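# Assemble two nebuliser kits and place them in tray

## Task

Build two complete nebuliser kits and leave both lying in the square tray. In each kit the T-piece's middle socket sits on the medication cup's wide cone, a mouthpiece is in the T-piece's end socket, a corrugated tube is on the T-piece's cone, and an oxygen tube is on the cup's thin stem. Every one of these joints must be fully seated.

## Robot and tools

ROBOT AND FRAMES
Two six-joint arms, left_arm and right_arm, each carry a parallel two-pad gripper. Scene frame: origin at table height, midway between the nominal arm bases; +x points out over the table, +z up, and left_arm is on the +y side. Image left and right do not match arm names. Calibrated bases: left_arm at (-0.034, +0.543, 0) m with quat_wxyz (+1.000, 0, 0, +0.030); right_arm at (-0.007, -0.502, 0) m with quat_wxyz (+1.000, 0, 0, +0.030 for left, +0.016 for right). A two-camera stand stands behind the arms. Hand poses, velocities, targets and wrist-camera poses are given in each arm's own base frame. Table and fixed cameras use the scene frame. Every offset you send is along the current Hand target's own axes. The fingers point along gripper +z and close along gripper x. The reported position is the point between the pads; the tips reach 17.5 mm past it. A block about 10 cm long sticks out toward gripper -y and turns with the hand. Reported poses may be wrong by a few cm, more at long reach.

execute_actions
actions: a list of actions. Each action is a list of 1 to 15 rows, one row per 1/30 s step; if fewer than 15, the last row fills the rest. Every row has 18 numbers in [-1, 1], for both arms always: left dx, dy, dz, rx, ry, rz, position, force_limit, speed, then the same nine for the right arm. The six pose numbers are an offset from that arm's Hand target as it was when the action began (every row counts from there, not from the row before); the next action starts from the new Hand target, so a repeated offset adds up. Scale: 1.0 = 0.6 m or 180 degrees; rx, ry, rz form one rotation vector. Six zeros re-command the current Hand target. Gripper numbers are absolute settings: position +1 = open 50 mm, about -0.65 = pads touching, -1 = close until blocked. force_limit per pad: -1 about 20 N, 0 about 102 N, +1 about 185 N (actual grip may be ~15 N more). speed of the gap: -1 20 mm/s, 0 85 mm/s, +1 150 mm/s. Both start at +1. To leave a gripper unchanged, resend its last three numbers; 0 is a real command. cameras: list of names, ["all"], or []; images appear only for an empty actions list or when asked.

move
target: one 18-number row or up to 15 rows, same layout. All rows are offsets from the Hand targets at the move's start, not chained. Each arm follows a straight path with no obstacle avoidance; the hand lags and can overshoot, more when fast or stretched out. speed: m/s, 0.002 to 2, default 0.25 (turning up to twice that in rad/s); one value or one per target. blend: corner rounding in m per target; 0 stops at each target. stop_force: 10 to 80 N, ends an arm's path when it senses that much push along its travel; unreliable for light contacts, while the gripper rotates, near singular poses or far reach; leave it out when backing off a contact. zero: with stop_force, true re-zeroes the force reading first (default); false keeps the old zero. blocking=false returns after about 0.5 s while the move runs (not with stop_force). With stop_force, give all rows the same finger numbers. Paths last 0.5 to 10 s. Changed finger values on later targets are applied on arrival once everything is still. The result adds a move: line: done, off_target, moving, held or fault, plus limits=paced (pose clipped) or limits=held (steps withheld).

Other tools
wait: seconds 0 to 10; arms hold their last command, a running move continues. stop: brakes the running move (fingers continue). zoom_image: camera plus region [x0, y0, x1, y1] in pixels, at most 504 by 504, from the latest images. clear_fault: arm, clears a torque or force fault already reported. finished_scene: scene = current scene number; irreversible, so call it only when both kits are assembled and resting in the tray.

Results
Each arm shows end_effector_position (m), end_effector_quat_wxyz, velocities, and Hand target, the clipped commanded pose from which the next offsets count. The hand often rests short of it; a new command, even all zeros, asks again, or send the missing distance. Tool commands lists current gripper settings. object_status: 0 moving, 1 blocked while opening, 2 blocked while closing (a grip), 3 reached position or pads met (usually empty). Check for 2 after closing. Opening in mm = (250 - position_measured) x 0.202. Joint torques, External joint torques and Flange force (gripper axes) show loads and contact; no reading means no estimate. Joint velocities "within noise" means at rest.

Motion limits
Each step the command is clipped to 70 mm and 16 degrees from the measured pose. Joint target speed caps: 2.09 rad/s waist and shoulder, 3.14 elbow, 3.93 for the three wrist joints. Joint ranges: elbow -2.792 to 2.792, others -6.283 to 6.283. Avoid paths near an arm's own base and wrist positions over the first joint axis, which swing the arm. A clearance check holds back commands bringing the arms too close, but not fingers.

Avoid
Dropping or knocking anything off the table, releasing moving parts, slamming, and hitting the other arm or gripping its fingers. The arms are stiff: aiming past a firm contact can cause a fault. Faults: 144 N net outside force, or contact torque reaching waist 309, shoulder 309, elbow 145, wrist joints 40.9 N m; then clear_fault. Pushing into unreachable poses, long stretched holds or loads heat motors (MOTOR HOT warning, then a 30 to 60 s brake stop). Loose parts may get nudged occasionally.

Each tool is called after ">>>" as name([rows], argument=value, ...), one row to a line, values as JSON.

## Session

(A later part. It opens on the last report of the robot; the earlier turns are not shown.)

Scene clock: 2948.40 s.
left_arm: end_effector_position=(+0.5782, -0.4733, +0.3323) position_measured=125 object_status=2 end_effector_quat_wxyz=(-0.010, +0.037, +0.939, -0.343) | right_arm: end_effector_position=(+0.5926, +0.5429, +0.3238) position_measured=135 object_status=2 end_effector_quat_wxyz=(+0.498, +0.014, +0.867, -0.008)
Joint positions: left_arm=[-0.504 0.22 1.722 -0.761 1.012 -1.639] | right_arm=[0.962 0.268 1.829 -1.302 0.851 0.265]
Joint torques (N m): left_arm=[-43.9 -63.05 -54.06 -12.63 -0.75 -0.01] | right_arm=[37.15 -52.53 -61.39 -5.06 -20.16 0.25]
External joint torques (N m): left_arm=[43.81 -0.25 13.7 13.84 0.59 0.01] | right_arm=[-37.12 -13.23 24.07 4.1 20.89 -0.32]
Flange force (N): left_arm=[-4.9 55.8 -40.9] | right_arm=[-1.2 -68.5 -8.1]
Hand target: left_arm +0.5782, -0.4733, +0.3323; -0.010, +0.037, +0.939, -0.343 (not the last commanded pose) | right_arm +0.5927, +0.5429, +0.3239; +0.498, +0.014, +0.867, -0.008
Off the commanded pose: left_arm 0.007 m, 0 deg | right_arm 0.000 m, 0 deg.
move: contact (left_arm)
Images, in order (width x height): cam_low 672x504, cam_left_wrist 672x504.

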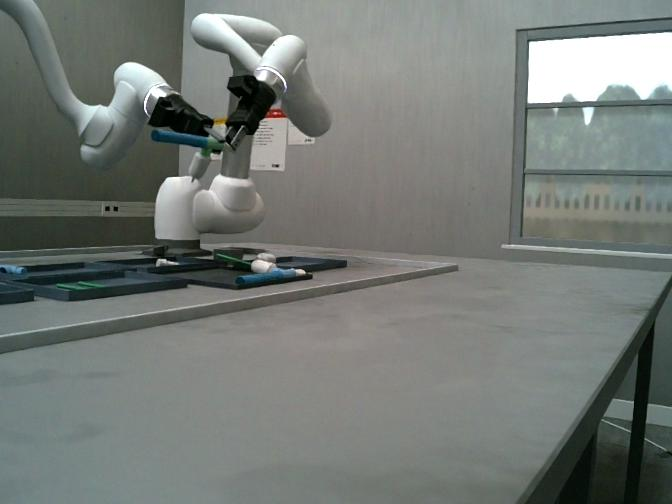

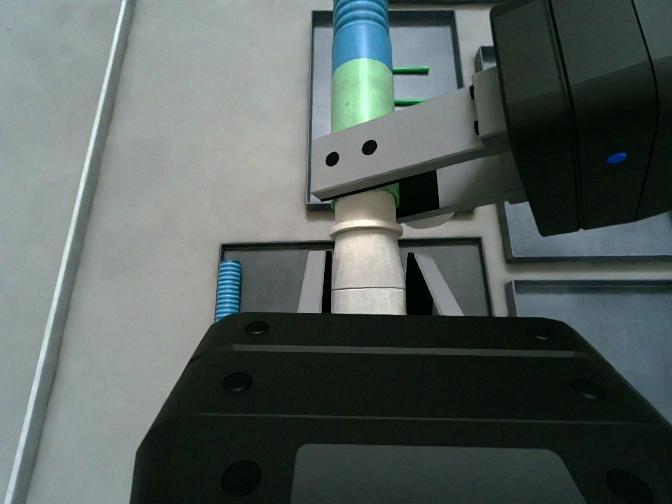

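>>> move([
  [0.0012, -0.00038, 0.00032, 0, -0.01702, 0.01429, -1, 0.5, -0.6, 0, 0, 0, 0, 0, 0, -1, 1, -0.6],
  [-0.0012, -0.00077, 0.00064, 0, 0.01702, -0.01429, -1, 0.5, -0.6, 0, 0, 0, 0, 0, 0, -1, 1, -0.6],
  [0.0012, -0.00077, 0.00064, 0, -0.01702, 0.01429, -1, 0.5, -0.6, 0, 0, 0, 0, 0, 0, -1, 1, -0.6],
  [0, -0.00077, 0.00064, 0, 0, 0, -1, 0.5, -0.6, 0, 0, 0, 0, 0, 0, -1, 1, -0.6],
], speed=0.08, blend=0.01)

>>> move(target=[-0.00026, -0.01149, 0.00965, 0, 0, 0, -1, 0.5, -0.6, 0, 0, 0, 0, 0, 0, -1, 1, -0.6], speed=0.006, stop_force=70, zero=false, cameras=["cam_low", "cam_left_wrist"])

>>> zoom_image(camera="cam_left_wrist", region=[290, 0, 460, 260])

Scene clock: 2962.50 s.
left_arm: end_effector_position=(+0.5782, -0.4739, +0.3323) position_measured=125 object_status=2 end_effector_quat_wxyz=(-0.010, +0.037, +0.939, -0.343) | right_arm: end_effector_position=(+0.5927, +0.5429, +0.3239) position_measured=135 object_status=2 end_effector_quat_wxyz=(+0.498, +0.014, +0.867, -0.008)
Joint positions: left_arm=[-0.505 0.221 1.722 -0.761 1.012 -1.64] | right_arm=[0.962 0.268 1.829 -1.302 0.851 0.265]
Joint torques (N m): left_arm=[-38.6 -57.9 -47.11 -9.76 0.22 -0.26] | right_arm=[31.44 -60.1 -62.97 -6.23 -16.89 0.43]
External joint torques (N m): left_arm=[38.34 -5.06 6.82 10.97 -0.39 0.26] | right_arm=[-31.64 -4.95 25.81 5.26 17.61 -0.49]
Flange force (N): left_arm=[-6.0 43.7 -40.0] | right_arm=[5.5 -58.4 -3.7]
Hand target: left_arm +0.5782, -0.4739, +0.3323; -0.010, +0.037, +0.939, -0.343 | right_arm +0.5927, +0.5429, +0.3239; +0.498, +0.014, +0.867, -0.008
Off the commanded pose: left_arm 0.000 m, 0 deg | right_arm 0.000 m, 0 deg.
move: done

Scene clock: 2963.20 s.
left_arm: end_effector_position=(+0.5783, -0.4744, +0.3323) position_measured=125 object_status=2 end_effector_quat_wxyz=(-0.011, +0.037, +0.939, -0.343) | right_arm: end_effector_position=(+0.5926, +0.5429, +0.3238) position_measured=135 object_status=2 end_effector_quat_wxyz=(+0.498, +0.014, +0.867, -0.008)
Joint positions: left_arm=[-0.505 0.221 1.721 -0.761 1.011 -1.641] | right_arm=[0.962 0.268 1.829 -1.302 0.851 0.265]
Joint torques (N m): left_arm=[-46.11 -57.56 -50.58 -12.37 -0.56 -0.31] | right_arm=[39.95 -57.64 -66.81 -6.66 -20.86 0.48]
External joint torques (N m): left_arm=[45.74 -5.2 10.38 13.57 0.39 0.31] | right_arm=[-40.18 -7.85 29.46 5.68 21.59 -0.55]
Flange force (N): left_arm=[-5.0 54.5 -47.5] | right_arm=[3.4 -71.8 -3.4]
Hand target: left_arm +0.5783, -0.4744, +0.3323; -0.011, +0.037, +0.939, -0.343 (not the last commanded pose) | right_arm +0.5927, +0.5429, +0.3239; +0.498, +0.014, +0.867, -0.008
Off the commanded pose: left_arm 0.009 m, 0 deg | right_arm 0.000 m, 0 deg.
move: contact (left_arm)
Images, in order (width x height): cam_low 672x504, cam_left_wrist 672x504.

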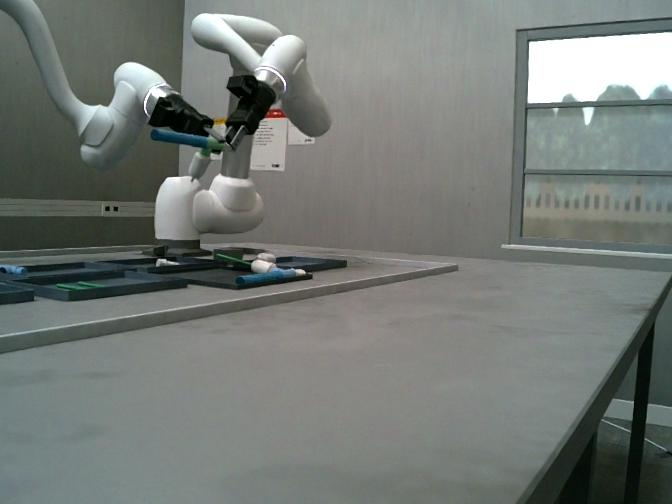

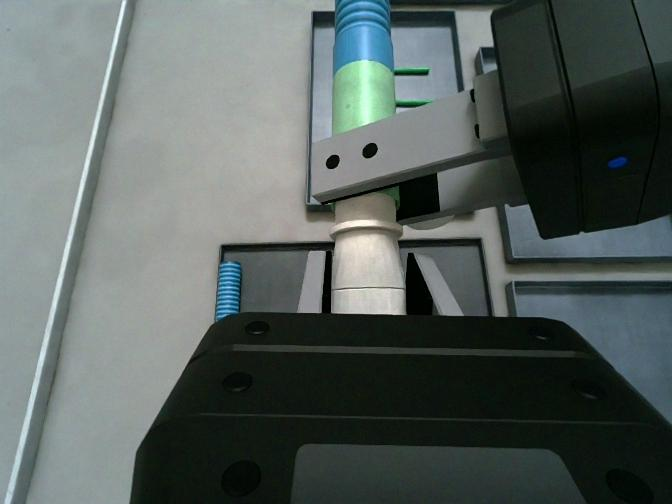

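Scaled by 1.938 from the camera's 672x504 image, which has a finer 960x720 frame.

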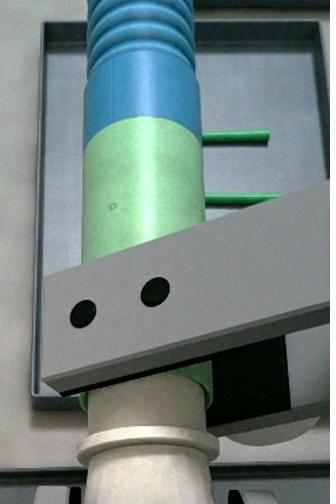

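>>> zoom_image(camera="cam_low", region=[208, 134, 240, 158])

>>> zoom_image(camera="cam_left_wrist", region=[320, 170, 420, 250])

Scaled by 15.750 from the camera's 672x504 image, which has a finer 960x720 frame.

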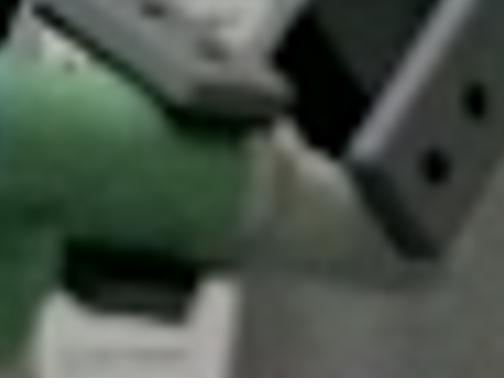

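Scaled by 5.040 from the camera's 672x504 image, which has a finer 960x720 frame.

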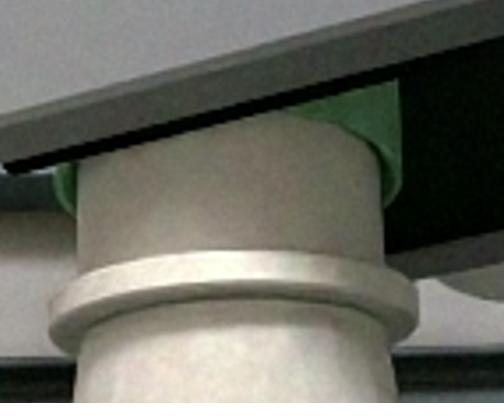

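>>> move([
  [0.00174, -0.00064, 0.00054, 0, -0.02553, 0.02143, -1, 0.5, -0.6, 0, 0, 0, 0, 0, 0, -1, 1, -0.6],
  [-0.00178, -0.00128, 0.00107, 0, 0.02553, -0.02143, -1, 0.5, -0.6, 0, 0, 0, 0, 0, 0, -1, 1, -0.6],
  [0.00171, -0.00192, 0.00161, 0, -0.02553, 0.02143, -1, 0.5, -0.6, 0, 0, 0, 0, 0, 0, -1, 1, -0.6],
  [-0.00004, -0.00192, 0.00161, 0, 0, 0, -1, 0.5, -0.6, 0, 0, 0, 0, 0, 0, -1, 1, -0.6],
], speed=0.1, blend=0.01, cameras=["cam_left_wrist"])

>>> zoom_image(camera="cam_left_wrist", region=[320, 170, 420, 250])

Scene clock: 3010.20 s.
left_arm: end_effector_position=(+0.5782, -0.4759, +0.3323) position_measured=125 object_status=2 end_effector_quat_wxyz=(-0.011, +0.037, +0.939, -0.343) | right_arm: end_effector_position=(+0.5927, +0.5429, +0.3238) position_measured=135 object_status=2 end_effector_quat_wxyz=(+0.498, +0.014, +0.867, -0.008)
Joint positions: left_arm=[-0.507 0.222 1.72 -0.76 1.01 -1.642] | right_arm=[0.962 0.268 1.829 -1.302 0.851 0.265]
Joint torques (N m): left_arm=[-55.87 -51.54 -47.48 -14.21 0.63 -0.54] | right_arm=[46.03 -61.52 -77.3 -9.19 -24.38 0.71]
External joint torques (N m): left_arm=[55.64 -11.56 7.36 15.42 -0.79 0.54] | right_arm=[-46.23 -4.14 39.88 8.21 25.12 -0.78]
Flange force (N): left_arm=[-7.3 60.8 -61.9] | right_arm=[11.1 -85.2 -2.8]
Hand target: left_arm +0.5782, -0.4759, +0.3323; -0.011, +0.037, +0.939, -0.343 | right_arm +0.5927, +0.5429, +0.3239; +0.498, +0.014, +0.867, -0.008
Off the commanded pose: left_arm 0.000 m, 0 deg | right_arm 0.000 m, 0 deg.
move: done
Images, in order (width x height): cam_left_wrist 672x504.

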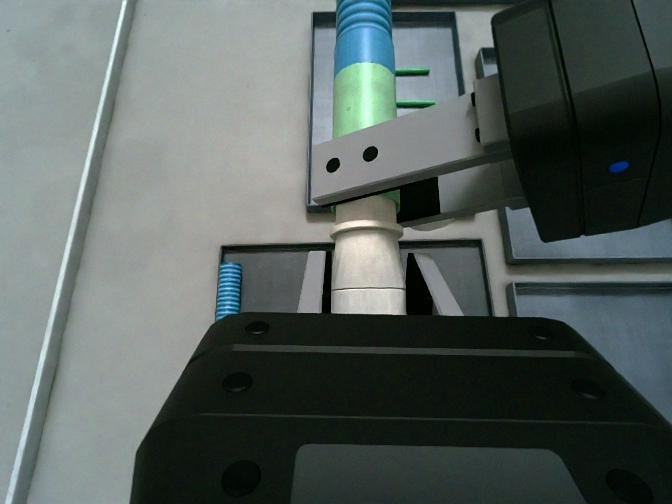

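Scaled by 5.040 from the camera's 672x504 image, which has a finer 960x720 frame.

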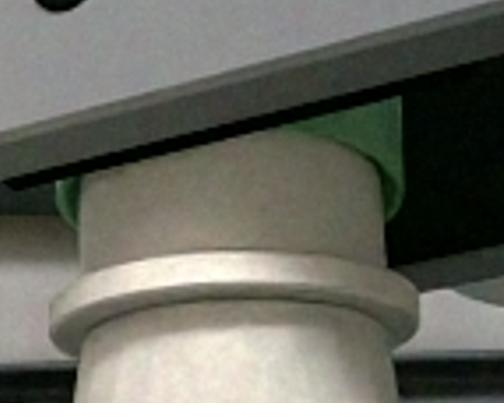

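>>> move([
  [0.00174, -0.00038, 0.00032, 0, -0.02553, 0.02143, -1, 0.5, -0.6, 0, 0, 0, 0, 0, 0, -1, 1, -0.6],
  [-0.00177, -0.00077, 0.00064, 0, 0.02553, -0.02143, -1, 0.5, -0.6, 0, 0, 0, 0, 0, 0, -1, 1, -0.6],
  [0.00173, -0.00115, 0.00096, 0, -0.02553, 0.02143, -1, 0.5, -0.6, 0, 0, 0, 0, 0, 0, -1, 1, -0.6],
  [-0.00178, -0.00153, 0.00129, 0, 0.02553, -0.02143, -1, 0.5, -0.6, 0, 0, 0, 0, 0, 0, -1, 1, -0.6],
  [0.00172, -0.00192, 0.00161, 0, -0.02553, 0.02143, -1, 0.5, -0.6, 0, 0, 0, 0, 0, 0, -1, 1, -0.6],
  [-0.0018, -0.0023, 0.00193, 0, 0.02553, -0.02143, -1, 0.5, -0.6, 0, 0, 0, 0, 0, 0, -1, 1, -0.6],
  [-0.00005, -0.0023, 0.00193, 0, 0, 0, -1, 0.5, -0.6, 0, 0, 0, 0, 0, 0, -1, 1, -0.6],
], speed=0.16, blend=0.01, cameras=["cam_left_wrist"])

>>> zoom_image(camera="cam_left_wrist", region=[320, 170, 420, 250])

Scene clock: 3029.00 s.
left_arm: end_effector_position=(+0.5781, -0.4776, +0.3323) position_measured=125 object_status=2 end_effector_quat_wxyz=(-0.011, +0.037, +0.939, -0.343) | right_arm: end_effector_position=(+0.5927, +0.5429, +0.3239) position_measured=135 object_status=2 end_effector_quat_wxyz=(+0.498, +0.014, +0.867, -0.008)
Joint positions: left_arm=[-0.51 0.223 1.719 -0.76 1.009 -1.645] | right_arm=[0.962 0.268 1.829 -1.302 0.851 0.265]
Joint torques (N m): left_arm=[-61.4 -44.66 -39.54 -12.6 1.15 0.6] | right_arm=[44.1 -69.86 -87.39 -10.69 -24.84 1.41]
External joint torques (N m): left_arm=[60.75 -18.18 -0.71 13.79 -1.32 -0.59] | right_arm=[-44.23 4.06 50.08 9.71 25.58 -1.47]
Flange force (N): left_arm=[-15.1 55.0 -74.0] | right_arm=[25.3 -88.9 -2.4]
Hand target: left_arm +0.5781, -0.4777, +0.3323; -0.011, +0.037, +0.939, -0.343 | right_arm +0.5927, +0.5429, +0.3239; +0.498, +0.014, +0.867, -0.008
Off the commanded pose: left_arm 0.000 m, 0 deg | right_arm 0.000 m, 0 deg.
move: done
Images, in order (width x height): cam_left_wrist 672x504.

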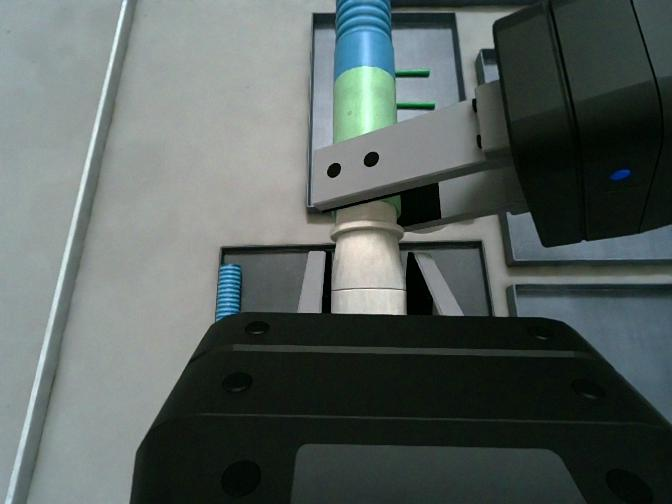

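Scaled by 5.040 from the camera's 672x504 image, which has a finer 960x720 frame.

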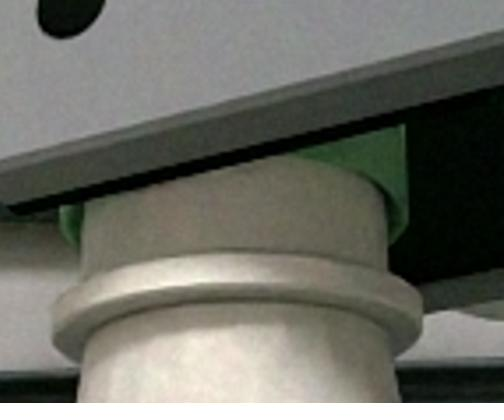

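>>> move([
  [0.00174, -0.00038, 0.00032, 0, -0.02553, 0.02143, -1, 0.5, -0.6, 0, 0, 0, 0, 0, 0, -1, 1, -0.6],
  [-0.00177, -0.00077, 0.00064, 0, 0.02553, -0.02143, -1, 0.5, -0.6, 0, 0, 0, 0, 0, 0, -1, 1, -0.6],
  [0.00172, -0.00115, 0.00096, 0, -0.02553, 0.02143, -1, 0.5, -0.6, 0, 0, 0, 0, 0, 0, -1, 1, -0.6],
  [-0.00178, -0.00153, 0.00129, 0, 0.02553, -0.02143, -1, 0.5, -0.6, 0, 0, 0, 0, 0, 0, -1, 1, -0.6],
  [0.00171, -0.00192, 0.00161, 0, -0.02553, 0.02143, -1, 0.5, -0.6, 0, 0, 0, 0, 0, 0, -1, 1, -0.6],
  [-0.0018, -0.0023, 0.00193, 0, 0.02553, -0.02143, -1, 0.5, -0.6, 0, 0, 0, 0, 0, 0, -1, 1, -0.6],
  [0.00169, -0.00268, 0.00225, 0, -0.02553, 0.02143, -1, 0.5, -0.6, 0, 0, 0, 0, 0, 0, -1, 1, -0.6],
  [-0.00182, -0.00306, 0.00257, 0, 0.02553, -0.02143, -1, 0.5, -0.6, 0, 0, 0, 0, 0, 0, -1, 1, -0.6],
  [0.00167, -0.00345, 0.00289, 0, -0.02553, 0.02143, -1, 0.5, -0.6, 0, 0, 0, 0, 0, 0, -1, 1, -0.6],
  [-0.00184, -0.00383, 0.00322, 0, 0.02553, -0.02143, -1, 0.5, -0.6, 0, 0, 0, 0, 0, 0, -1, 1, -0.6],
  [0.00166, -0.00421, 0.00354, 0, -0.02553, 0.02143, -1, 0.5, -0.6, 0, 0, 0, 0, 0, 0, -1, 1, -0.6],
  [-0.00009, -0.00421, 0.00354, 0, 0, 0, -1, 0.5, -0.6, 0, 0, 0, 0, 0, 0, -1, 1, -0.6],
], speed=0.16, blend=0.01, cameras=["cam_left_wrist"])

>>> zoom_image(camera="cam_left_wrist", region=[320, 170, 420, 250])

Scene clock: 3049.23 s.
left_arm: end_effector_position=(+0.5778, -0.4810, +0.3323) position_measured=125 object_status=2 end_effector_quat_wxyz=(-0.011, +0.037, +0.939, -0.343) | right_arm: end_effector_position=(+0.5927, +0.5429, +0.3239) position_measured=135 object_status=2 end_effector_quat_wxyz=(+0.498, +0.014, +0.867, -0.008)
Joint positions: left_arm=[-0.514 0.225 1.717 -0.76 1.006 -1.649] | right_arm=[0.962 0.268 1.829 -1.302 0.851 0.265]
Joint torques (N m): left_arm=[-48.31 -47.2 -24.22 -6.67 8.86 -0.26] | right_arm=[14.52 -75.1 -80.31 -12.27 -13.39 1.09]
External joint torques (N m): left_arm=[48.26 -16.45 -16.25 7.9 -9.05 0.26] | right_arm=[-14.55 9.84 43.09 11.32 14.11 -1.16]
Flange force (N): left_arm=[-31.7 28.2 -53.5] | right_arm=[35.3 -53.4 -15.6]
Hand target: left_arm +0.5779, -0.4810, +0.3323; -0.011, +0.037, +0.939, -0.343 | right_arm +0.5927, +0.5429, +0.3239; +0.498, +0.014, +0.867, -0.008
Off the commanded pose: left_arm 0.000 m, 0 deg | right_arm 0.000 m, 0 deg.
move: done
Images, in order (width x height): cam_left_wrist 672x504.

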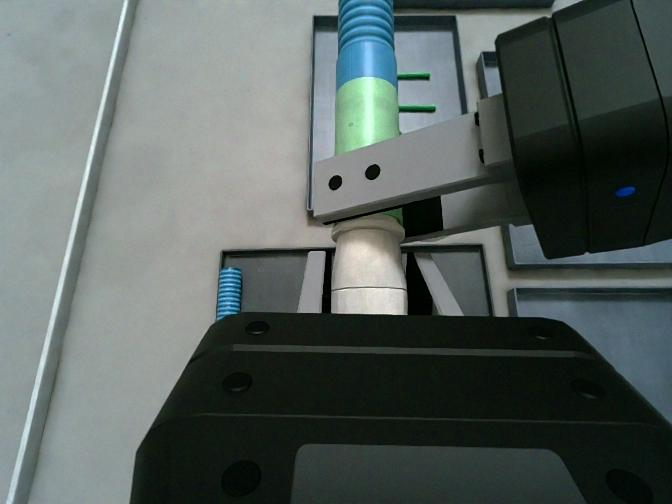

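Scaled by 5.040 from the camera's 672x504 image, which has a finer 960x720 frame.

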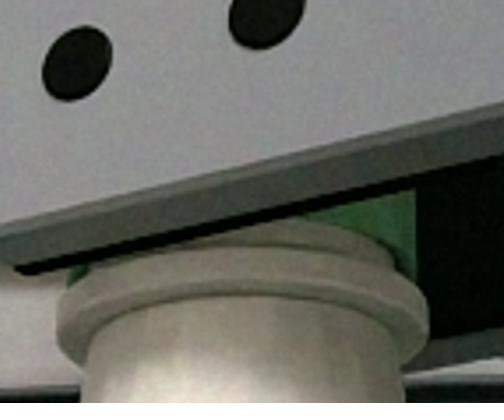

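>>> move([
  [0.00007, -0.00124, -0.0007, 0, -0.02553, 0.02143, -1, 0.5, -0.6, 0, 0, 0, 0, 0, 0, -1, 1, -0.6],
  [-0.00344, -0.00163, -0.00038, 0, 0.02553, -0.02143, -1, 0.5, -0.6, 0, 0, 0, 0, 0, 0, -1, 1, -0.6],
  [0.00005, -0.00201, -0.00006, 0, -0.02553, 0.02143, -1, 0.5, -0.6, 0, 0, 0, 0, 0, 0, -1, 1, -0.6],
  [-0.00345, -0.00239, 0.00027, 0, 0.02553, -0.02143, -1, 0.5, -0.6, 0, 0, 0, 0, 0, 0, -1, 1, -0.6],
  [0.00004, -0.00278, 0.00059, 0, -0.02553, 0.02143, -1, 0.5, -0.6, 0, 0, 0, 0, 0, 0, -1, 1, -0.6],
  [-0.00347, -0.00316, 0.00091, 0, 0.02553, -0.02143, -1, 0.5, -0.6, 0, 0, 0, 0, 0, 0, -1, 1, -0.6],
  [0.00002, -0.00354, 0.00123, 0, -0.02553, 0.02143, -1, 0.5, -0.6, 0, 0, 0, 0, 0, 0, -1, 1, -0.6],
  [-0.00349, -0.00392, 0.00155, 0, 0.02553, -0.02143, -1, 0.5, -0.6, 0, 0, 0, 0, 0, 0, -1, 1, -0.6],
  [-0.00174, -0.00392, 0.00155, 0, 0, 0, -1, 0.5, -0.6, 0, 0, 0, 0, 0, 0, -1, 1, -0.6],
], speed=0.16, blend=0.01, cameras=["cam_left_wrist"])

>>> zoom_image(camera="cam_left_wrist", region=[320, 170, 420, 250])

Scene clock: 3066.13 s.
left_arm: end_effector_position=(+0.5787, -0.4834, +0.3331) position_measured=125 object_status=2 end_effector_quat_wxyz=(-0.011, +0.037, +0.939, -0.343) | right_arm: end_effector_position=(+0.5927, +0.5429, +0.3239) position_measured=135 object_status=2 end_effector_quat_wxyz=(+0.498, +0.014, +0.867, -0.008)
Joint positions: left_arm=[-0.517 0.227 1.712 -0.758 1.006 -1.652] | right_arm=[0.962 0.268 1.829 -1.302 0.851 0.265]
Joint torques (N m): left_arm=[-60.76 -47.9 -42.95 -13.06 0.76 0.55] | right_arm=[45.31 -66.44 -83.65 -10.28 -25.09 0.82]
External joint torques (N m): left_arm=[60.73 -16.05 2.57 14.3 -0.96 -0.55] | right_arm=[-45.23 1.07 46.39 9.32 25.81 -0.88]
Flange force (N): left_arm=[-13.0 58.4 -71.2] | right_arm=[20.6 -87.5 -2.7]
Hand target: left_arm +0.5787, -0.4834, +0.3331; -0.011, +0.037, +0.939, -0.343 | right_arm +0.5927, +0.5429, +0.3239; +0.498, +0.014, +0.867, -0.008
Off the commanded pose: left_arm 0.000 m, 0 deg | right_arm 0.000 m, 0 deg.
move: done
Images, in order (width x height): cam_left_wrist 672x504.

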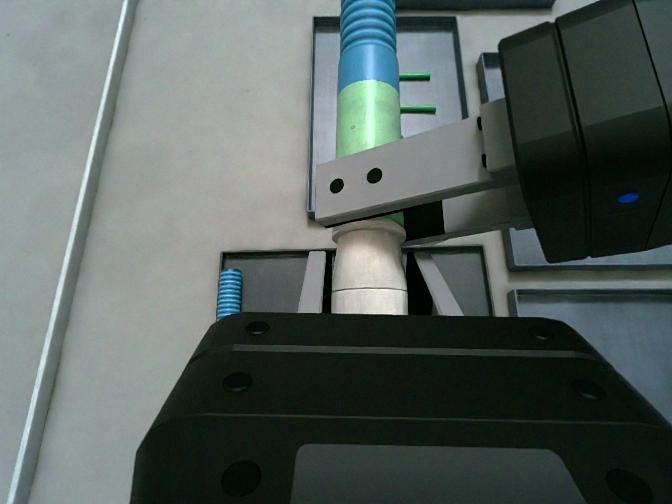

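Scaled by 5.040 from the camera's 672x504 image, which has a finer 960x720 frame.

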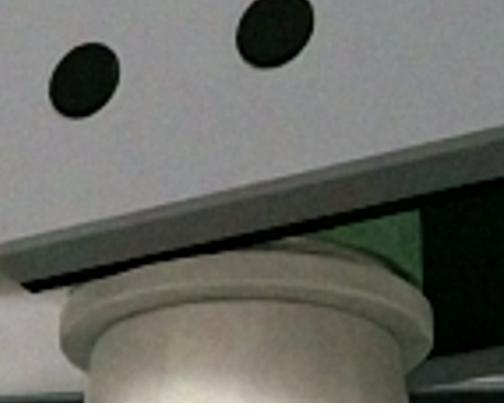

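>>> move([
  [0.0015, -0.00096, -0.00062, 0, -0.03404, 0.02858, -1, 0.5, -0.6, 0, 0, 0, 0, 0, 0, -1, 1, -0.6],
  [-0.00316, -0.00121, -0.0004, 0, 0.03404, -0.02858, -1, 0.5, -0.6, 0, 0, 0, 0, 0, 0, -1, 1, -0.6],
  [0.0015, -0.00147, -0.00019, 0, -0.03404, 0.02858, -1, 0.5, -0.6, 0, 0, 0, 0, 0, 0, -1, 1, -0.6],
  [-0.00316, -0.00172, 0.00003, 0, 0.03404, -0.02858, -1, 0.5, -0.6, 0, 0, 0, 0, 0, 0, -1, 1, -0.6],
  [0.0015, -0.00198, 0.00024, 0, -0.03404, 0.02858, -1, 0.5, -0.6, 0, 0, 0, 0, 0, 0, -1, 1, -0.6],
  [-0.00316, -0.00223, 0.00045, 0, 0.03404, -0.02858, -1, 0.5, -0.6, 0, 0, 0, 0, 0, 0, -1, 1, -0.6],
  [-0.00083, -0.00223, 0.00045, 0, 0, 0, -1, 0.5, -0.6, 0, 0, 0, 0, 0, 0, -1, 1, -0.6],
], speed=0.16, blend=0.01, cameras=["cam_left_wrist", "cam_low"])

>>> zoom_image(camera="cam_left_wrist", region=[320, 170, 420, 250])

>>> zoom_image(camera="cam_low", region=[208, 134, 240, 158])

Scene clock: 3080.37 s.
left_arm: end_effector_position=(+0.5791, -0.4846, +0.3337) position_measured=144 object_status=2 end_effector_quat_wxyz=(-0.011, +0.037, +0.939, -0.343) | right_arm: end_effector_position=(+0.5927, +0.5429, +0.3239) position_measured=135 object_status=2 end_effector_quat_wxyz=(+0.498, +0.014, +0.867, -0.008)
Joint positions: left_arm=[-0.518 0.228 1.709 -0.758 1.007 -1.655] | right_arm=[0.962 0.268 1.829 -1.302 0.851 0.265]
Joint torques (N m): left_arm=[-27.97 -60.45 -50.08 -7.13 -2.74 0.25] | right_arm=[28.87 -60.06 -55.04 -4.06 -14.02 -0.01]
External joint torques (N m): left_arm=[28.02 -3.3 9.87 8.38 2.54 -0.25] | right_arm=[-28.83 -5.37 17.75 3.11 14.74 -0.05]
Flange force (N): left_arm=[1.5 36.2 -31.0] | right_arm=[0.0 -46.8 1.0]
Hand target: left_arm +0.5791, -0.4847, +0.3338; -0.011, +0.037, +0.939, -0.343 | right_arm +0.5927, +0.5429, +0.3239; +0.498, +0.014, +0.867, -0.008
Off the commanded pose: left_arm 0.000 m, 0 deg | right_arm 0.000 m, 0 deg.
move: done
Images, in order (width x height): cam_low 672x504, cam_left_wrist 672x504.

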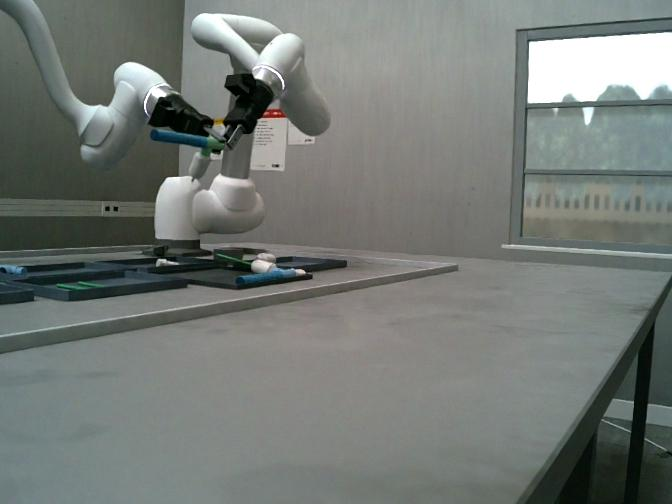

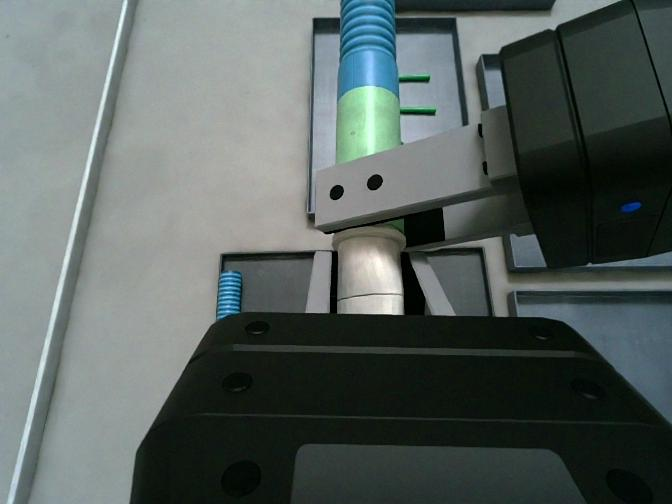

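Scaled by 5.040 from the camera's 672x504 image, which has a finer 960x720 frame.

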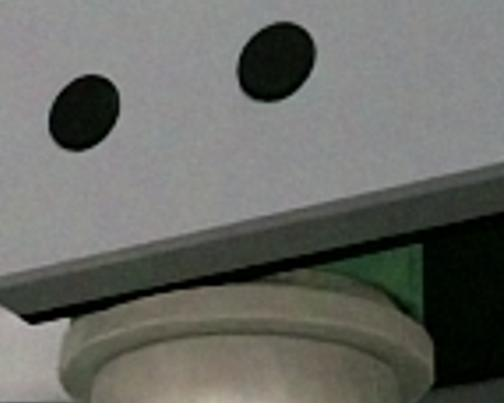

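Scaled by 15.750 from the camera's 672x504 image, which has a finer 960x720 frame.

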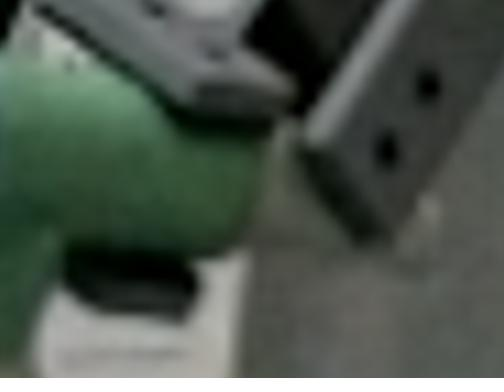

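>>> zoom_image(camera="cam_left_wrist", region=[366, 212, 412, 248])

>>> zoom_image(camera="cam_left_wrist", region=[290, 200, 450, 320])

Scaled by 10.957 from the camera's 672x504 image, which has a finer 960x720 frame.

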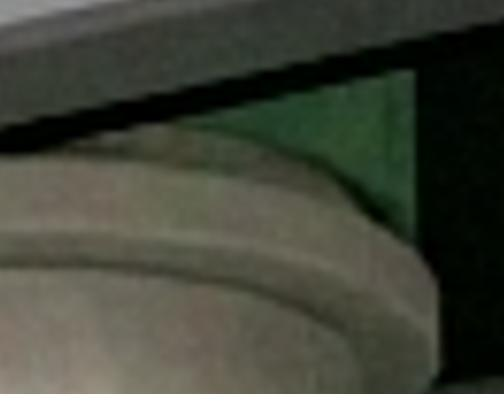

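Scaled by 3.150 from the camera's 672x504 image, which has a finer 960x720 frame.

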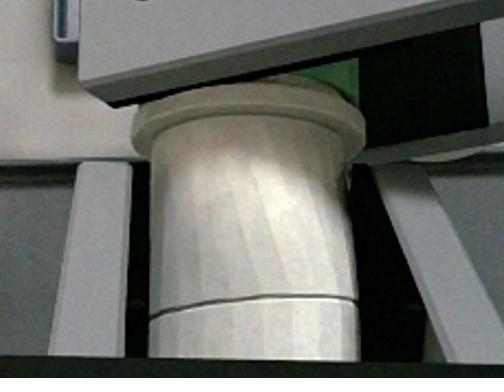

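>>> move([
  [0.00174, -0.00045, 0.00038, 0, -0.02553, 0.02143, -1, 0.5, -0.6, 0, 0, 0, 0, 0, 0, -1, 1, -0.6],
  [-0.00177, -0.00089, 0.00075, 0, 0.02553, -0.02143, -1, 0.5, -0.6, 0, 0, 0, 0, 0, 0, -1, 1, -0.6],
  [0.00172, -0.00134, 0.00113, 0, -0.02553, 0.02143, -1, 0.5, -0.6, 0, 0, 0, 0, 0, 0, -1, 1, -0.6],
  [-0.00179, -0.00179, 0.0015, 0, 0.02553, -0.02143, -1, 0.5, -0.6, 0, 0, 0, 0, 0, 0, -1, 1, -0.6],
  [0.0017, -0.00223, 0.00188, 0, -0.02553, 0.02143, -1, 0.5, -0.6, 0, 0, 0, 0, 0, 0, -1, 1, -0.6],
  [-0.00181, -0.00268, 0.00225, 0, 0.02553, -0.02143, -1, 0.5, -0.6, 0, 0, 0, 0, 0, 0, -1, 1, -0.6],
  [-0.00006, -0.00268, 0.00225, 0, 0, 0, -1, 0.5, -0.6, 0, 0, 0, 0, 0, 0, -1, 1, -0.6],
], speed=0.16, blend=0.01, cameras=["cam_left_wrist"])

>>> zoom_image(camera="cam_left_wrist", region=[290, 200, 450, 320])

>>> zoom_image(camera="cam_left_wrist", region=[340, 212, 412, 268])

Scene clock: 3104.80 s.
left_arm: end_effector_position=(+0.5790, -0.4867, +0.3338) position_measured=162 object_status=2 end_effector_quat_wxyz=(-0.011, +0.037, +0.939, -0.343) | right_arm: end_effector_position=(+0.5927, +0.5429, +0.3238) position_measured=135 object_status=2 end_effector_quat_wxyz=(+0.498, +0.014, +0.867, -0.008)
Joint positions: left_arm=[-0.521 0.229 1.708 -0.757 1.005 -1.657] | right_arm=[0.962 0.268 1.829 -1.302 0.851 0.265]
Joint torques (N m): left_arm=[-30.24 -37.52 -47.05 -6.62 -9.73 -0.31] | right_arm=[51.84 -78.66 -72.53 -7.16 -19.05 0.34]
External joint torques (N m): left_arm=[29.92 -26.61 6.58 7.85 9.53 0.31] | right_arm=[-51.98 13.28 35.3 6.2 19.77 -0.41]
Flange force (N): left_arm=[22.1 35.0 -63.1] | right_arm=[10.5 -66.3 31.5]
Hand target: left_arm +0.5790, -0.4868, +0.3338; -0.011, +0.037, +0.939, -0.343 | right_arm +0.5927, +0.5429, +0.3239; +0.498, +0.014, +0.867, -0.008
Off the commanded pose: left_arm 0.000 m, 0 deg | right_arm 0.000 m, 0 deg.
move: done
Images, in order (width x height): cam_left_wrist 672x504.

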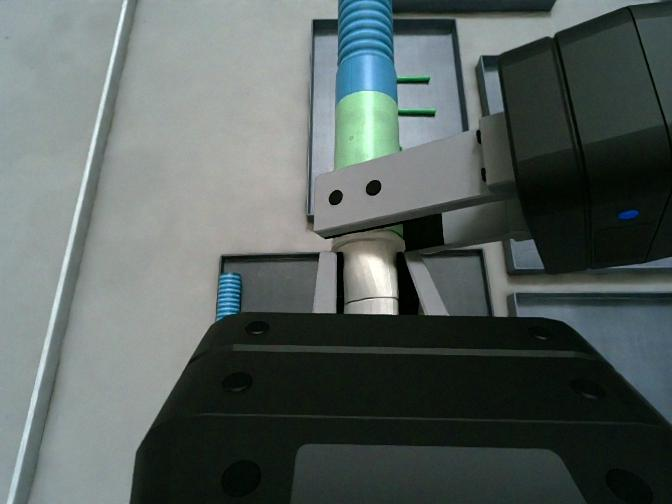

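Scaled by 3.150 from the camera's 672x504 image, which has a finer 960x720 frame.

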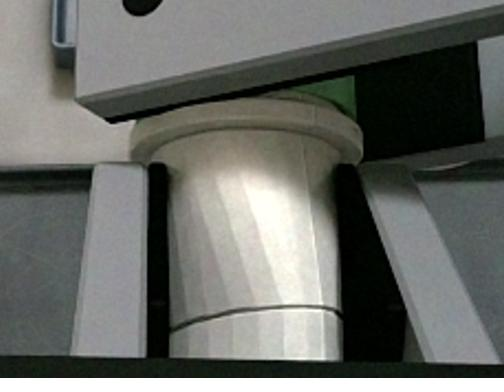

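Scaled by 7.000 from the camera's 672x504 image, which has a finer 960x720 frame.

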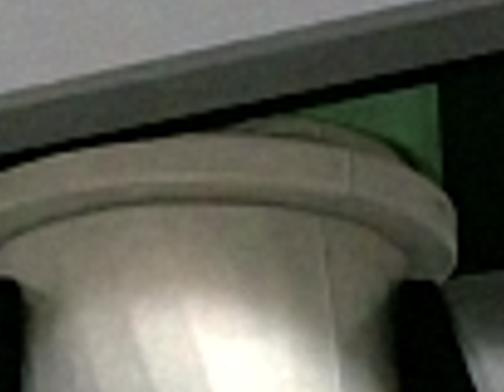

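>>> wait(seconds=0, cameras=["cam_low", "cam_head_left"])

>>> zoom_image(camera="cam_low", region=[210, 245, 320, 300])

>>> zoom_image(camera="cam_head_left", region=[330, 210, 450, 330])

Scene clock: 3119.93 s.
left_arm: end_effector_position=(+0.5790, -0.4868, +0.3338) position_measured=162 object_status=2 end_effector_quat_wxyz=(-0.011, +0.037, +0.939, -0.343) | right_arm: end_effector_position=(+0.5927, +0.5429, +0.3238) position_measured=135 object_status=2 end_effector_quat_wxyz=(+0.498, +0.014, +0.867, -0.008)
Joint positions: left_arm=[-0.521 0.229 1.708 -0.757 1.005 -1.657] | right_arm=[0.962 0.268 1.829 -1.302 0.851 0.265]
Joint torques (N m): left_arm=[-30.81 -37.82 -46.93 -6.69 -9.48 -0.31] | right_arm=[51.7 -78.47 -72.98 -7.24 -19.19 0.39]
External joint torques (N m): left_arm=[31.07 -26.57 6.57 7.95 9.27 0.31] | right_arm=[-51.73 13.14 35.81 6.29 19.91 -0.46]
Flange force (N): left_arm=[21.4 36.2 -63.7] | right_arm=[11.0 -66.9 30.6]
Hand target: left_arm +0.5790, -0.4868, +0.3338; -0.011, +0.037, +0.939, -0.343 | right_arm +0.5927, +0.5429, +0.3239; +0.498, +0.014, +0.867, -0.008
Tool commands: left_gripper/position=-1.0 left_gripper/force_limit=+0.5 left_gripper/speed=-0.6 right_gripper/position=-1.0 right_gripper/force_limit=+1.0 right_gripper/speed=-0.6
Off the commanded pose: left_arm 0.000 m, 0 deg | right_arm 0.000 m, 0 deg.
Images, in order (width x height): cam_head_left 672x504, cam_low 672x504.

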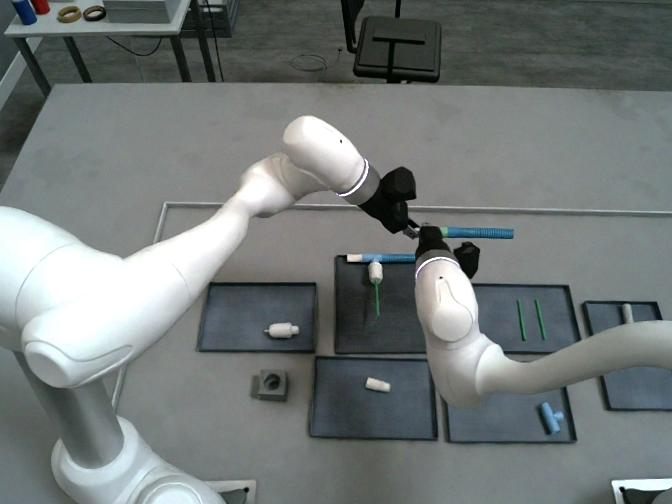

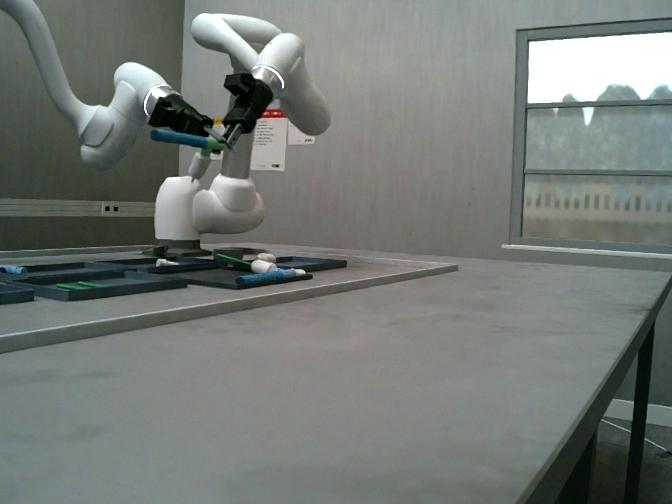

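Scaled by 4.582 from the camera's 672x504 image, which has a finer 960x720 frame.

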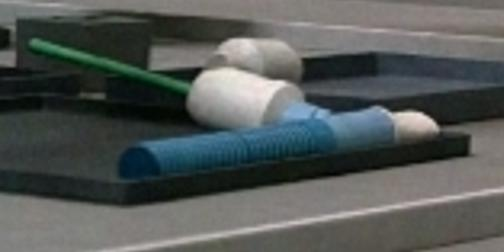

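Scaled by 4.200 from the camera's 672x504 image, which has a finer 960x720 frame.

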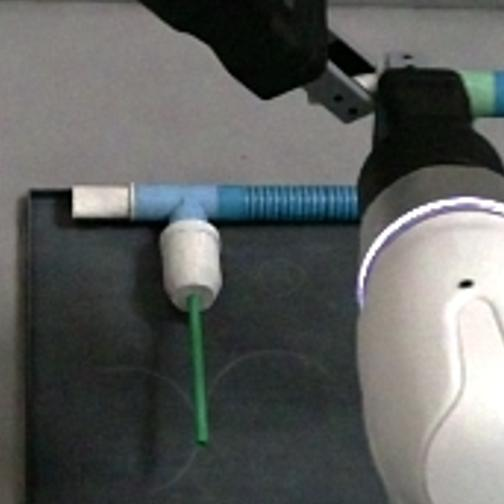

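>>> move([
  [0.0015, -0.00107, -0.00128, 0, 0, 0, -0.98, 1, -0.6, 0, 0, 0, 0, 0, 0, -1, 1, -0.6],
  [0.00324, -0.00145, -0.00096, 0, -0.02553, 0.02143, -0.98, 1, -0.6, 0, 0, 0, 0, 0, 0, -1, 1, -0.6],
  [-0.00027, -0.00184, -0.00064, 0, 0.02553, -0.02143, -0.98, 1, -0.6, 0, 0, 0, 0, 0, 0, -1, 1, -0.6],
  [0.00322, -0.00222, -0.00032, 0, -0.02553, 0.02143, -0.98, 1, -0.6, 0, 0, 0, 0, 0, 0, -1, 1, -0.6],
  [-0.00028, -0.0026, 0.00001, 0, 0.02553, -0.02143, -0.98, 1, -0.6, 0, 0, 0, 0, 0, 0, -1, 1, -0.6],
  [0.00321, -0.00299, 0.00033, 0, -0.02553, 0.02143, -0.98, 1, -0.6, 0, 0, 0, 0, 0, 0, -1, 1, -0.6],
  [-0.0003, -0.00337, 0.00065, 0, 0.02553, -0.02143, -0.98, 1, -0.6, 0, 0, 0, 0, 0, 0, -1, 1, -0.6],
  [0.00319, -0.00375, 0.00097, 0, -0.02553, 0.02143, -0.98, 1, -0.6, 0, 0, 0, 0, 0, 0, -1, 1, -0.6],
  [0.00145, -0.00375, 0.00097, 0, 0, 0, -0.98, 1, -0.6, 0, 0, 0, 0, 0, 0, -1, 1, -0.6],
], speed=0.16, blend=0.01, cameras=["cam_left_wrist"])

>>> zoom_image(camera="cam_left_wrist", region=[290, 200, 450, 320])

>>> zoom_image(camera="cam_left_wrist", region=[340, 212, 412, 268])

Scene clock: 3143.00 s.
left_arm: end_effector_position=(+0.5779, -0.4888, +0.3348) position_measured=172 object_status=2 end_effector_quat_wxyz=(-0.011, +0.037, +0.939, -0.343) | right_arm: end_effector_position=(+0.5927, +0.5429, +0.3238) position_measured=135 object_status=2 end_effector_quat_wxyz=(+0.498, +0.014, +0.867, -0.008)
Joint positions: left_arm=[-0.524 0.229 1.707 -0.756 1.004 -1.662] | right_arm=[0.962 0.268 1.829 -1.302 0.851 0.265]
Joint torques (N m): left_arm=[-64.82 -26.67 -40.84 -13.96 -4.45 -1.11] | right_arm=[68.08 -81.45 -100.06 -14.3 -29.99 0.69]
External joint torques (N m): left_arm=[64.64 -37.46 0.29 15.2 4.23 1.11] | right_arm=[-68.51 16.08 62.82 13.32 30.73 -0.75]
Flange force (N): left_arm=[5.8 61.9 -100.4] | right_arm=[28.2 -109.4 24.1]
Hand target: left_arm +0.5780, -0.4888, +0.3348; -0.011, +0.037, +0.939, -0.343 | right_arm +0.5927, +0.5429, +0.3239; +0.498, +0.014, +0.867, -0.008
Off the commanded pose: left_arm 0.000 m, 0 deg | right_arm 0.000 m, 0 deg.
move: done; blend cut to 0 m at target 1
Images, in order (width x height): cam_left_wrist 672x504.

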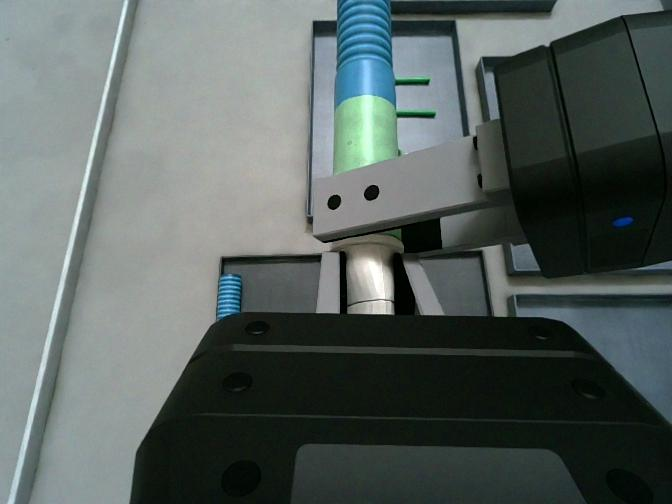

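Scaled by 3.150 from the camera's 672x504 image, which has a finer 960x720 frame.

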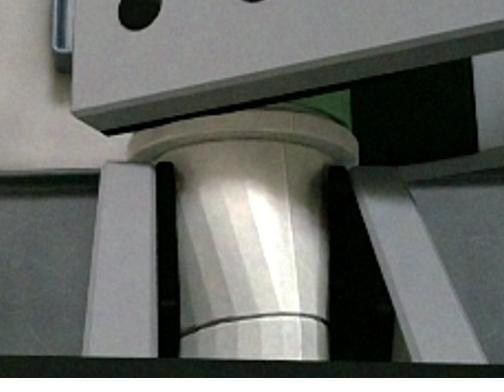

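Scaled by 7.000 from the camera's 672x504 image, which has a finer 960x720 frame.

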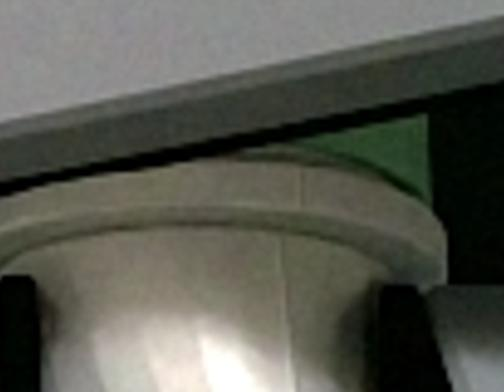

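>>> move([
  [0.00204, -0.00149, -0.00137, 0, -0.02553, 0.02143, -0.98, 1, -0.6, 0, 0, 0, 0, 0, 0, -1, 1, -0.6],
  [-0.00145, -0.00168, -0.00121, 0, 0.02553, -0.02143, -0.98, 1, -0.6, 0, 0, 0, 0, 0, 0, -1, 1, -0.6],
  [0.00203, -0.00187, -0.00105, 0, -0.02553, 0.02143, -0.98, 1, -0.6, 0, 0, 0, 0, 0, 0, -1, 1, -0.6],
  [-0.00146, -0.00206, -0.00089, 0, 0.02553, -0.02143, -0.98, 1, -0.6, 0, 0, 0, 0, 0, 0, -1, 1, -0.6],
  [0.0003, -0.00206, -0.00089, 0, 0, 0, -0.98, 1, -0.6, 0, 0, 0, 0, 0, 0, -1, 1, -0.6],
], speed=0.16, blend=0.01, cameras=["cam_left_wrist"])

>>> zoom_image(camera="cam_left_wrist", region=[340, 212, 412, 268])

Scene clock: 3154.60 s.
left_arm: end_effector_position=(+0.5777, -0.4893, +0.3360) position_measured=172 object_status=2 end_effector_quat_wxyz=(-0.011, +0.037, +0.939, -0.343) | right_arm: end_effector_position=(+0.5927, +0.5429, +0.3238) position_measured=135 object_status=2 end_effector_quat_wxyz=(+0.498, +0.014, +0.867, -0.008)
Joint positions: left_arm=[-0.525 0.228 1.705 -0.755 1.005 -1.664] | right_arm=[0.962 0.268 1.829 -1.302 0.851 0.265]
Joint torques (N m): left_arm=[-72.47 -34.37 -47.93 -17.15 -4.26 -0.51] | right_arm=[71.44 -71.27 -97.82 -13.05 -33.39 0.5]
External joint torques (N m): left_arm=[72 -29.19 7.8 18.37 4.07 0.51] | right_arm=[-71.85 5.42 60.39 12.06 34.14 -0.57]
Flange force (N): left_arm=[2.7 75.9 -98.2] | right_arm=[21.4 -119.6 15.0]
Hand target: left_arm +0.5777, -0.4894, +0.3360; -0.011, +0.037, +0.939, -0.343 | right_arm +0.5927, +0.5429, +0.3239; +0.498, +0.014, +0.867, -0.008
Off the commanded pose: left_arm 0.000 m, 0 deg | right_arm 0.000 m, 0 deg.
move: done
Images, in order (width x height): cam_left_wrist 672x504.

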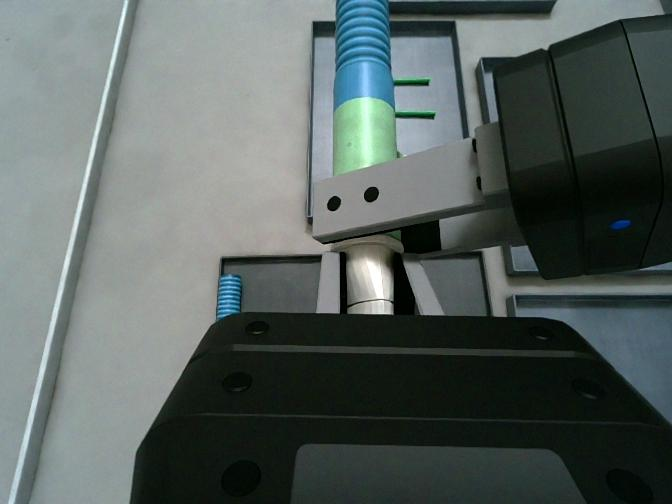

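Scaled by 7.000 from the camera's 672x504 image, which has a finer 960x720 frame.

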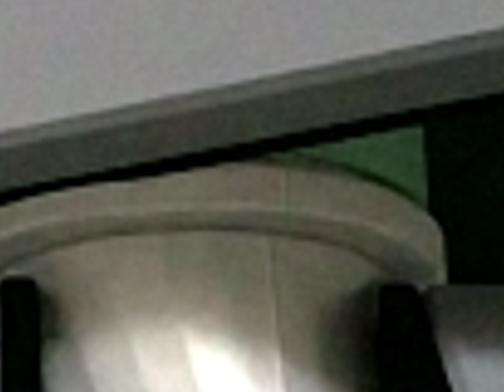

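>>> move(target=[0.00013, 0.00468, -0.0061, 0, 0, 0, -0.98, 1, -0.6, 0, 0, 0, 0, 0, 0, -1, 1, -0.6], speed=0.02)

Scene clock: 3159.67 s.
left_arm: end_effector_position=(+0.5779, -0.4850, +0.3370) position_measured=172 object_status=2 end_effector_quat_wxyz=(-0.011, +0.037, +0.939, -0.343) | right_arm: end_effector_position=(+0.5926, +0.5433, +0.3241) position_measured=135 object_status=2 end_effector_quat_wxyz=(+0.498, +0.014, +0.867, -0.008)
Joint positions: left_arm=[-0.519 0.225 1.707 -0.756 1.01 -1.66] | right_arm=[0.963 0.268 1.828 -1.302 0.85 0.265]
Joint torques (N m): left_arm=[-10.8 -61.64 -43.26 -2.34 -1.39 -0.57] | right_arm=[11.66 -64.74 -46.36 -3.14 -5.28 0.11]
External joint torques (N m): left_arm=[10.88 -2.22 2.79 3.6 1.17 0.57] | right_arm=[-11.62 -0.75 9.13 2.19 6 -0.18]
Flange force (N): left_arm=[-0.3 13.8 -13.4] | right_arm=[1.6 -19.7 0.1]
Hand target: left_arm +0.5780, -0.4849, +0.3370; -0.011, +0.037, +0.939, -0.343 | right_arm +0.5927, +0.5429, +0.3239; +0.498, +0.014, +0.867, -0.008
Off the commanded pose: left_arm 0.000 m, 0 deg | right_arm 0.000 m, 0 deg.
move: done

>>> move([
  [0, 0.00089, -0.00075, 0, 0, 0, -0.98, 1, -0.6, 0, 0, 0, 0, 0, 0, -1, 1, -0.6],
  [0, 0.00089, -0.00075, 0, 0, 0, 0.9, 0.5, -0.3, 0, 0, 0, 0, 0, 0, -1, 1, -0.6],
  [0, 0.00089, -0.12, 0, 0, 0, 0.9, 0.5, -0.3, 0, 0, 0, 0, 0, 0, -1, 1, -0.6],
], speed=[0.02, 0.05, 0.12], cameras=["cam_left_wrist", "cam_low"])

>>> zoom_image(camera="cam_left_wrist", region=[270, 60, 470, 260])

>>> zoom_image(camera="cam_low", region=[150, 115, 260, 190])

Scene clock: 3168.90 s.
left_arm: end_effector_position=(+0.5812, -0.4382, +0.3917) position_measured=18 object_status=3 end_effector_quat_wxyz=(-0.011, +0.037, +0.939, -0.343) | right_arm: end_effector_position=(+0.5927, +0.5429, +0.3239) position_measured=135 object_status=2 end_effector_quat_wxyz=(+0.498, +0.014, +0.867, -0.008)
Joint positions: left_arm=[-0.454 0.172 1.67 -0.726 1.119 -1.677] | right_arm=[0.962 0.268 1.829 -1.302 0.851 0.265]
Joint torques (N m): left_arm=[1.44 -62.09 -42.26 1.67 -0.65 -0.16] | right_arm=[-2.25 -64.82 -36.35 -1.16 0.93 -0.06]
External joint torques (N m): left_arm=[-1.55 2.44 0.29 -0.35 0.4 0.16] | right_arm=[1.99 -0.48 -0.83 0.2 -0.2 -0.01]
Flange force (N): left_arm=[-2.5 -1.2 2.8] | right_arm=[-0.2 2.4 -2.4]
Hand target: left_arm +0.5813, -0.4382, +0.3917; -0.011, +0.037, +0.939, -0.343 | right_arm +0.5927, +0.5429, +0.3239; +0.498, +0.014, +0.867, -0.008
Off the commanded pose: left_arm 0.000 m, 0 deg | right_arm 0.000 m, 0 deg.
move: done
Images, in order (width x height): cam_low 672x504, cam_left_wrist 672x504.

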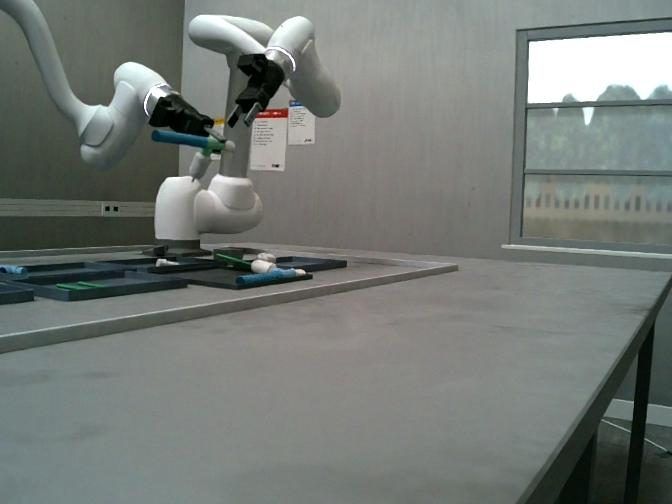

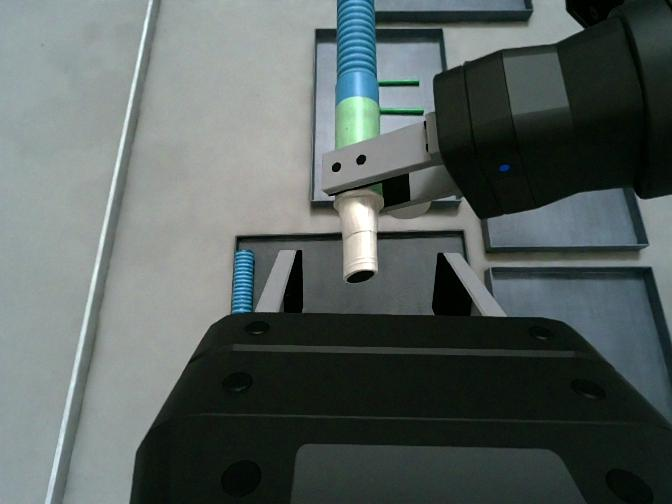

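Scaled by 2.520 from the camera's 672x504 image, which has a finer 960x720 frame.

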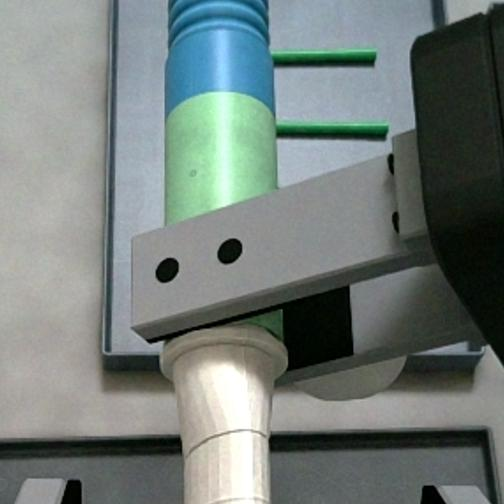

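Scaled by 4.582 from the camera's 672x504 image, which has a finer 960x720 frame.

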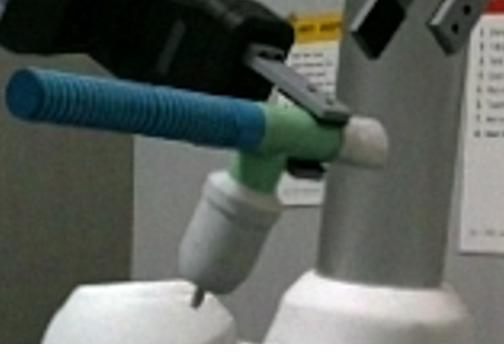

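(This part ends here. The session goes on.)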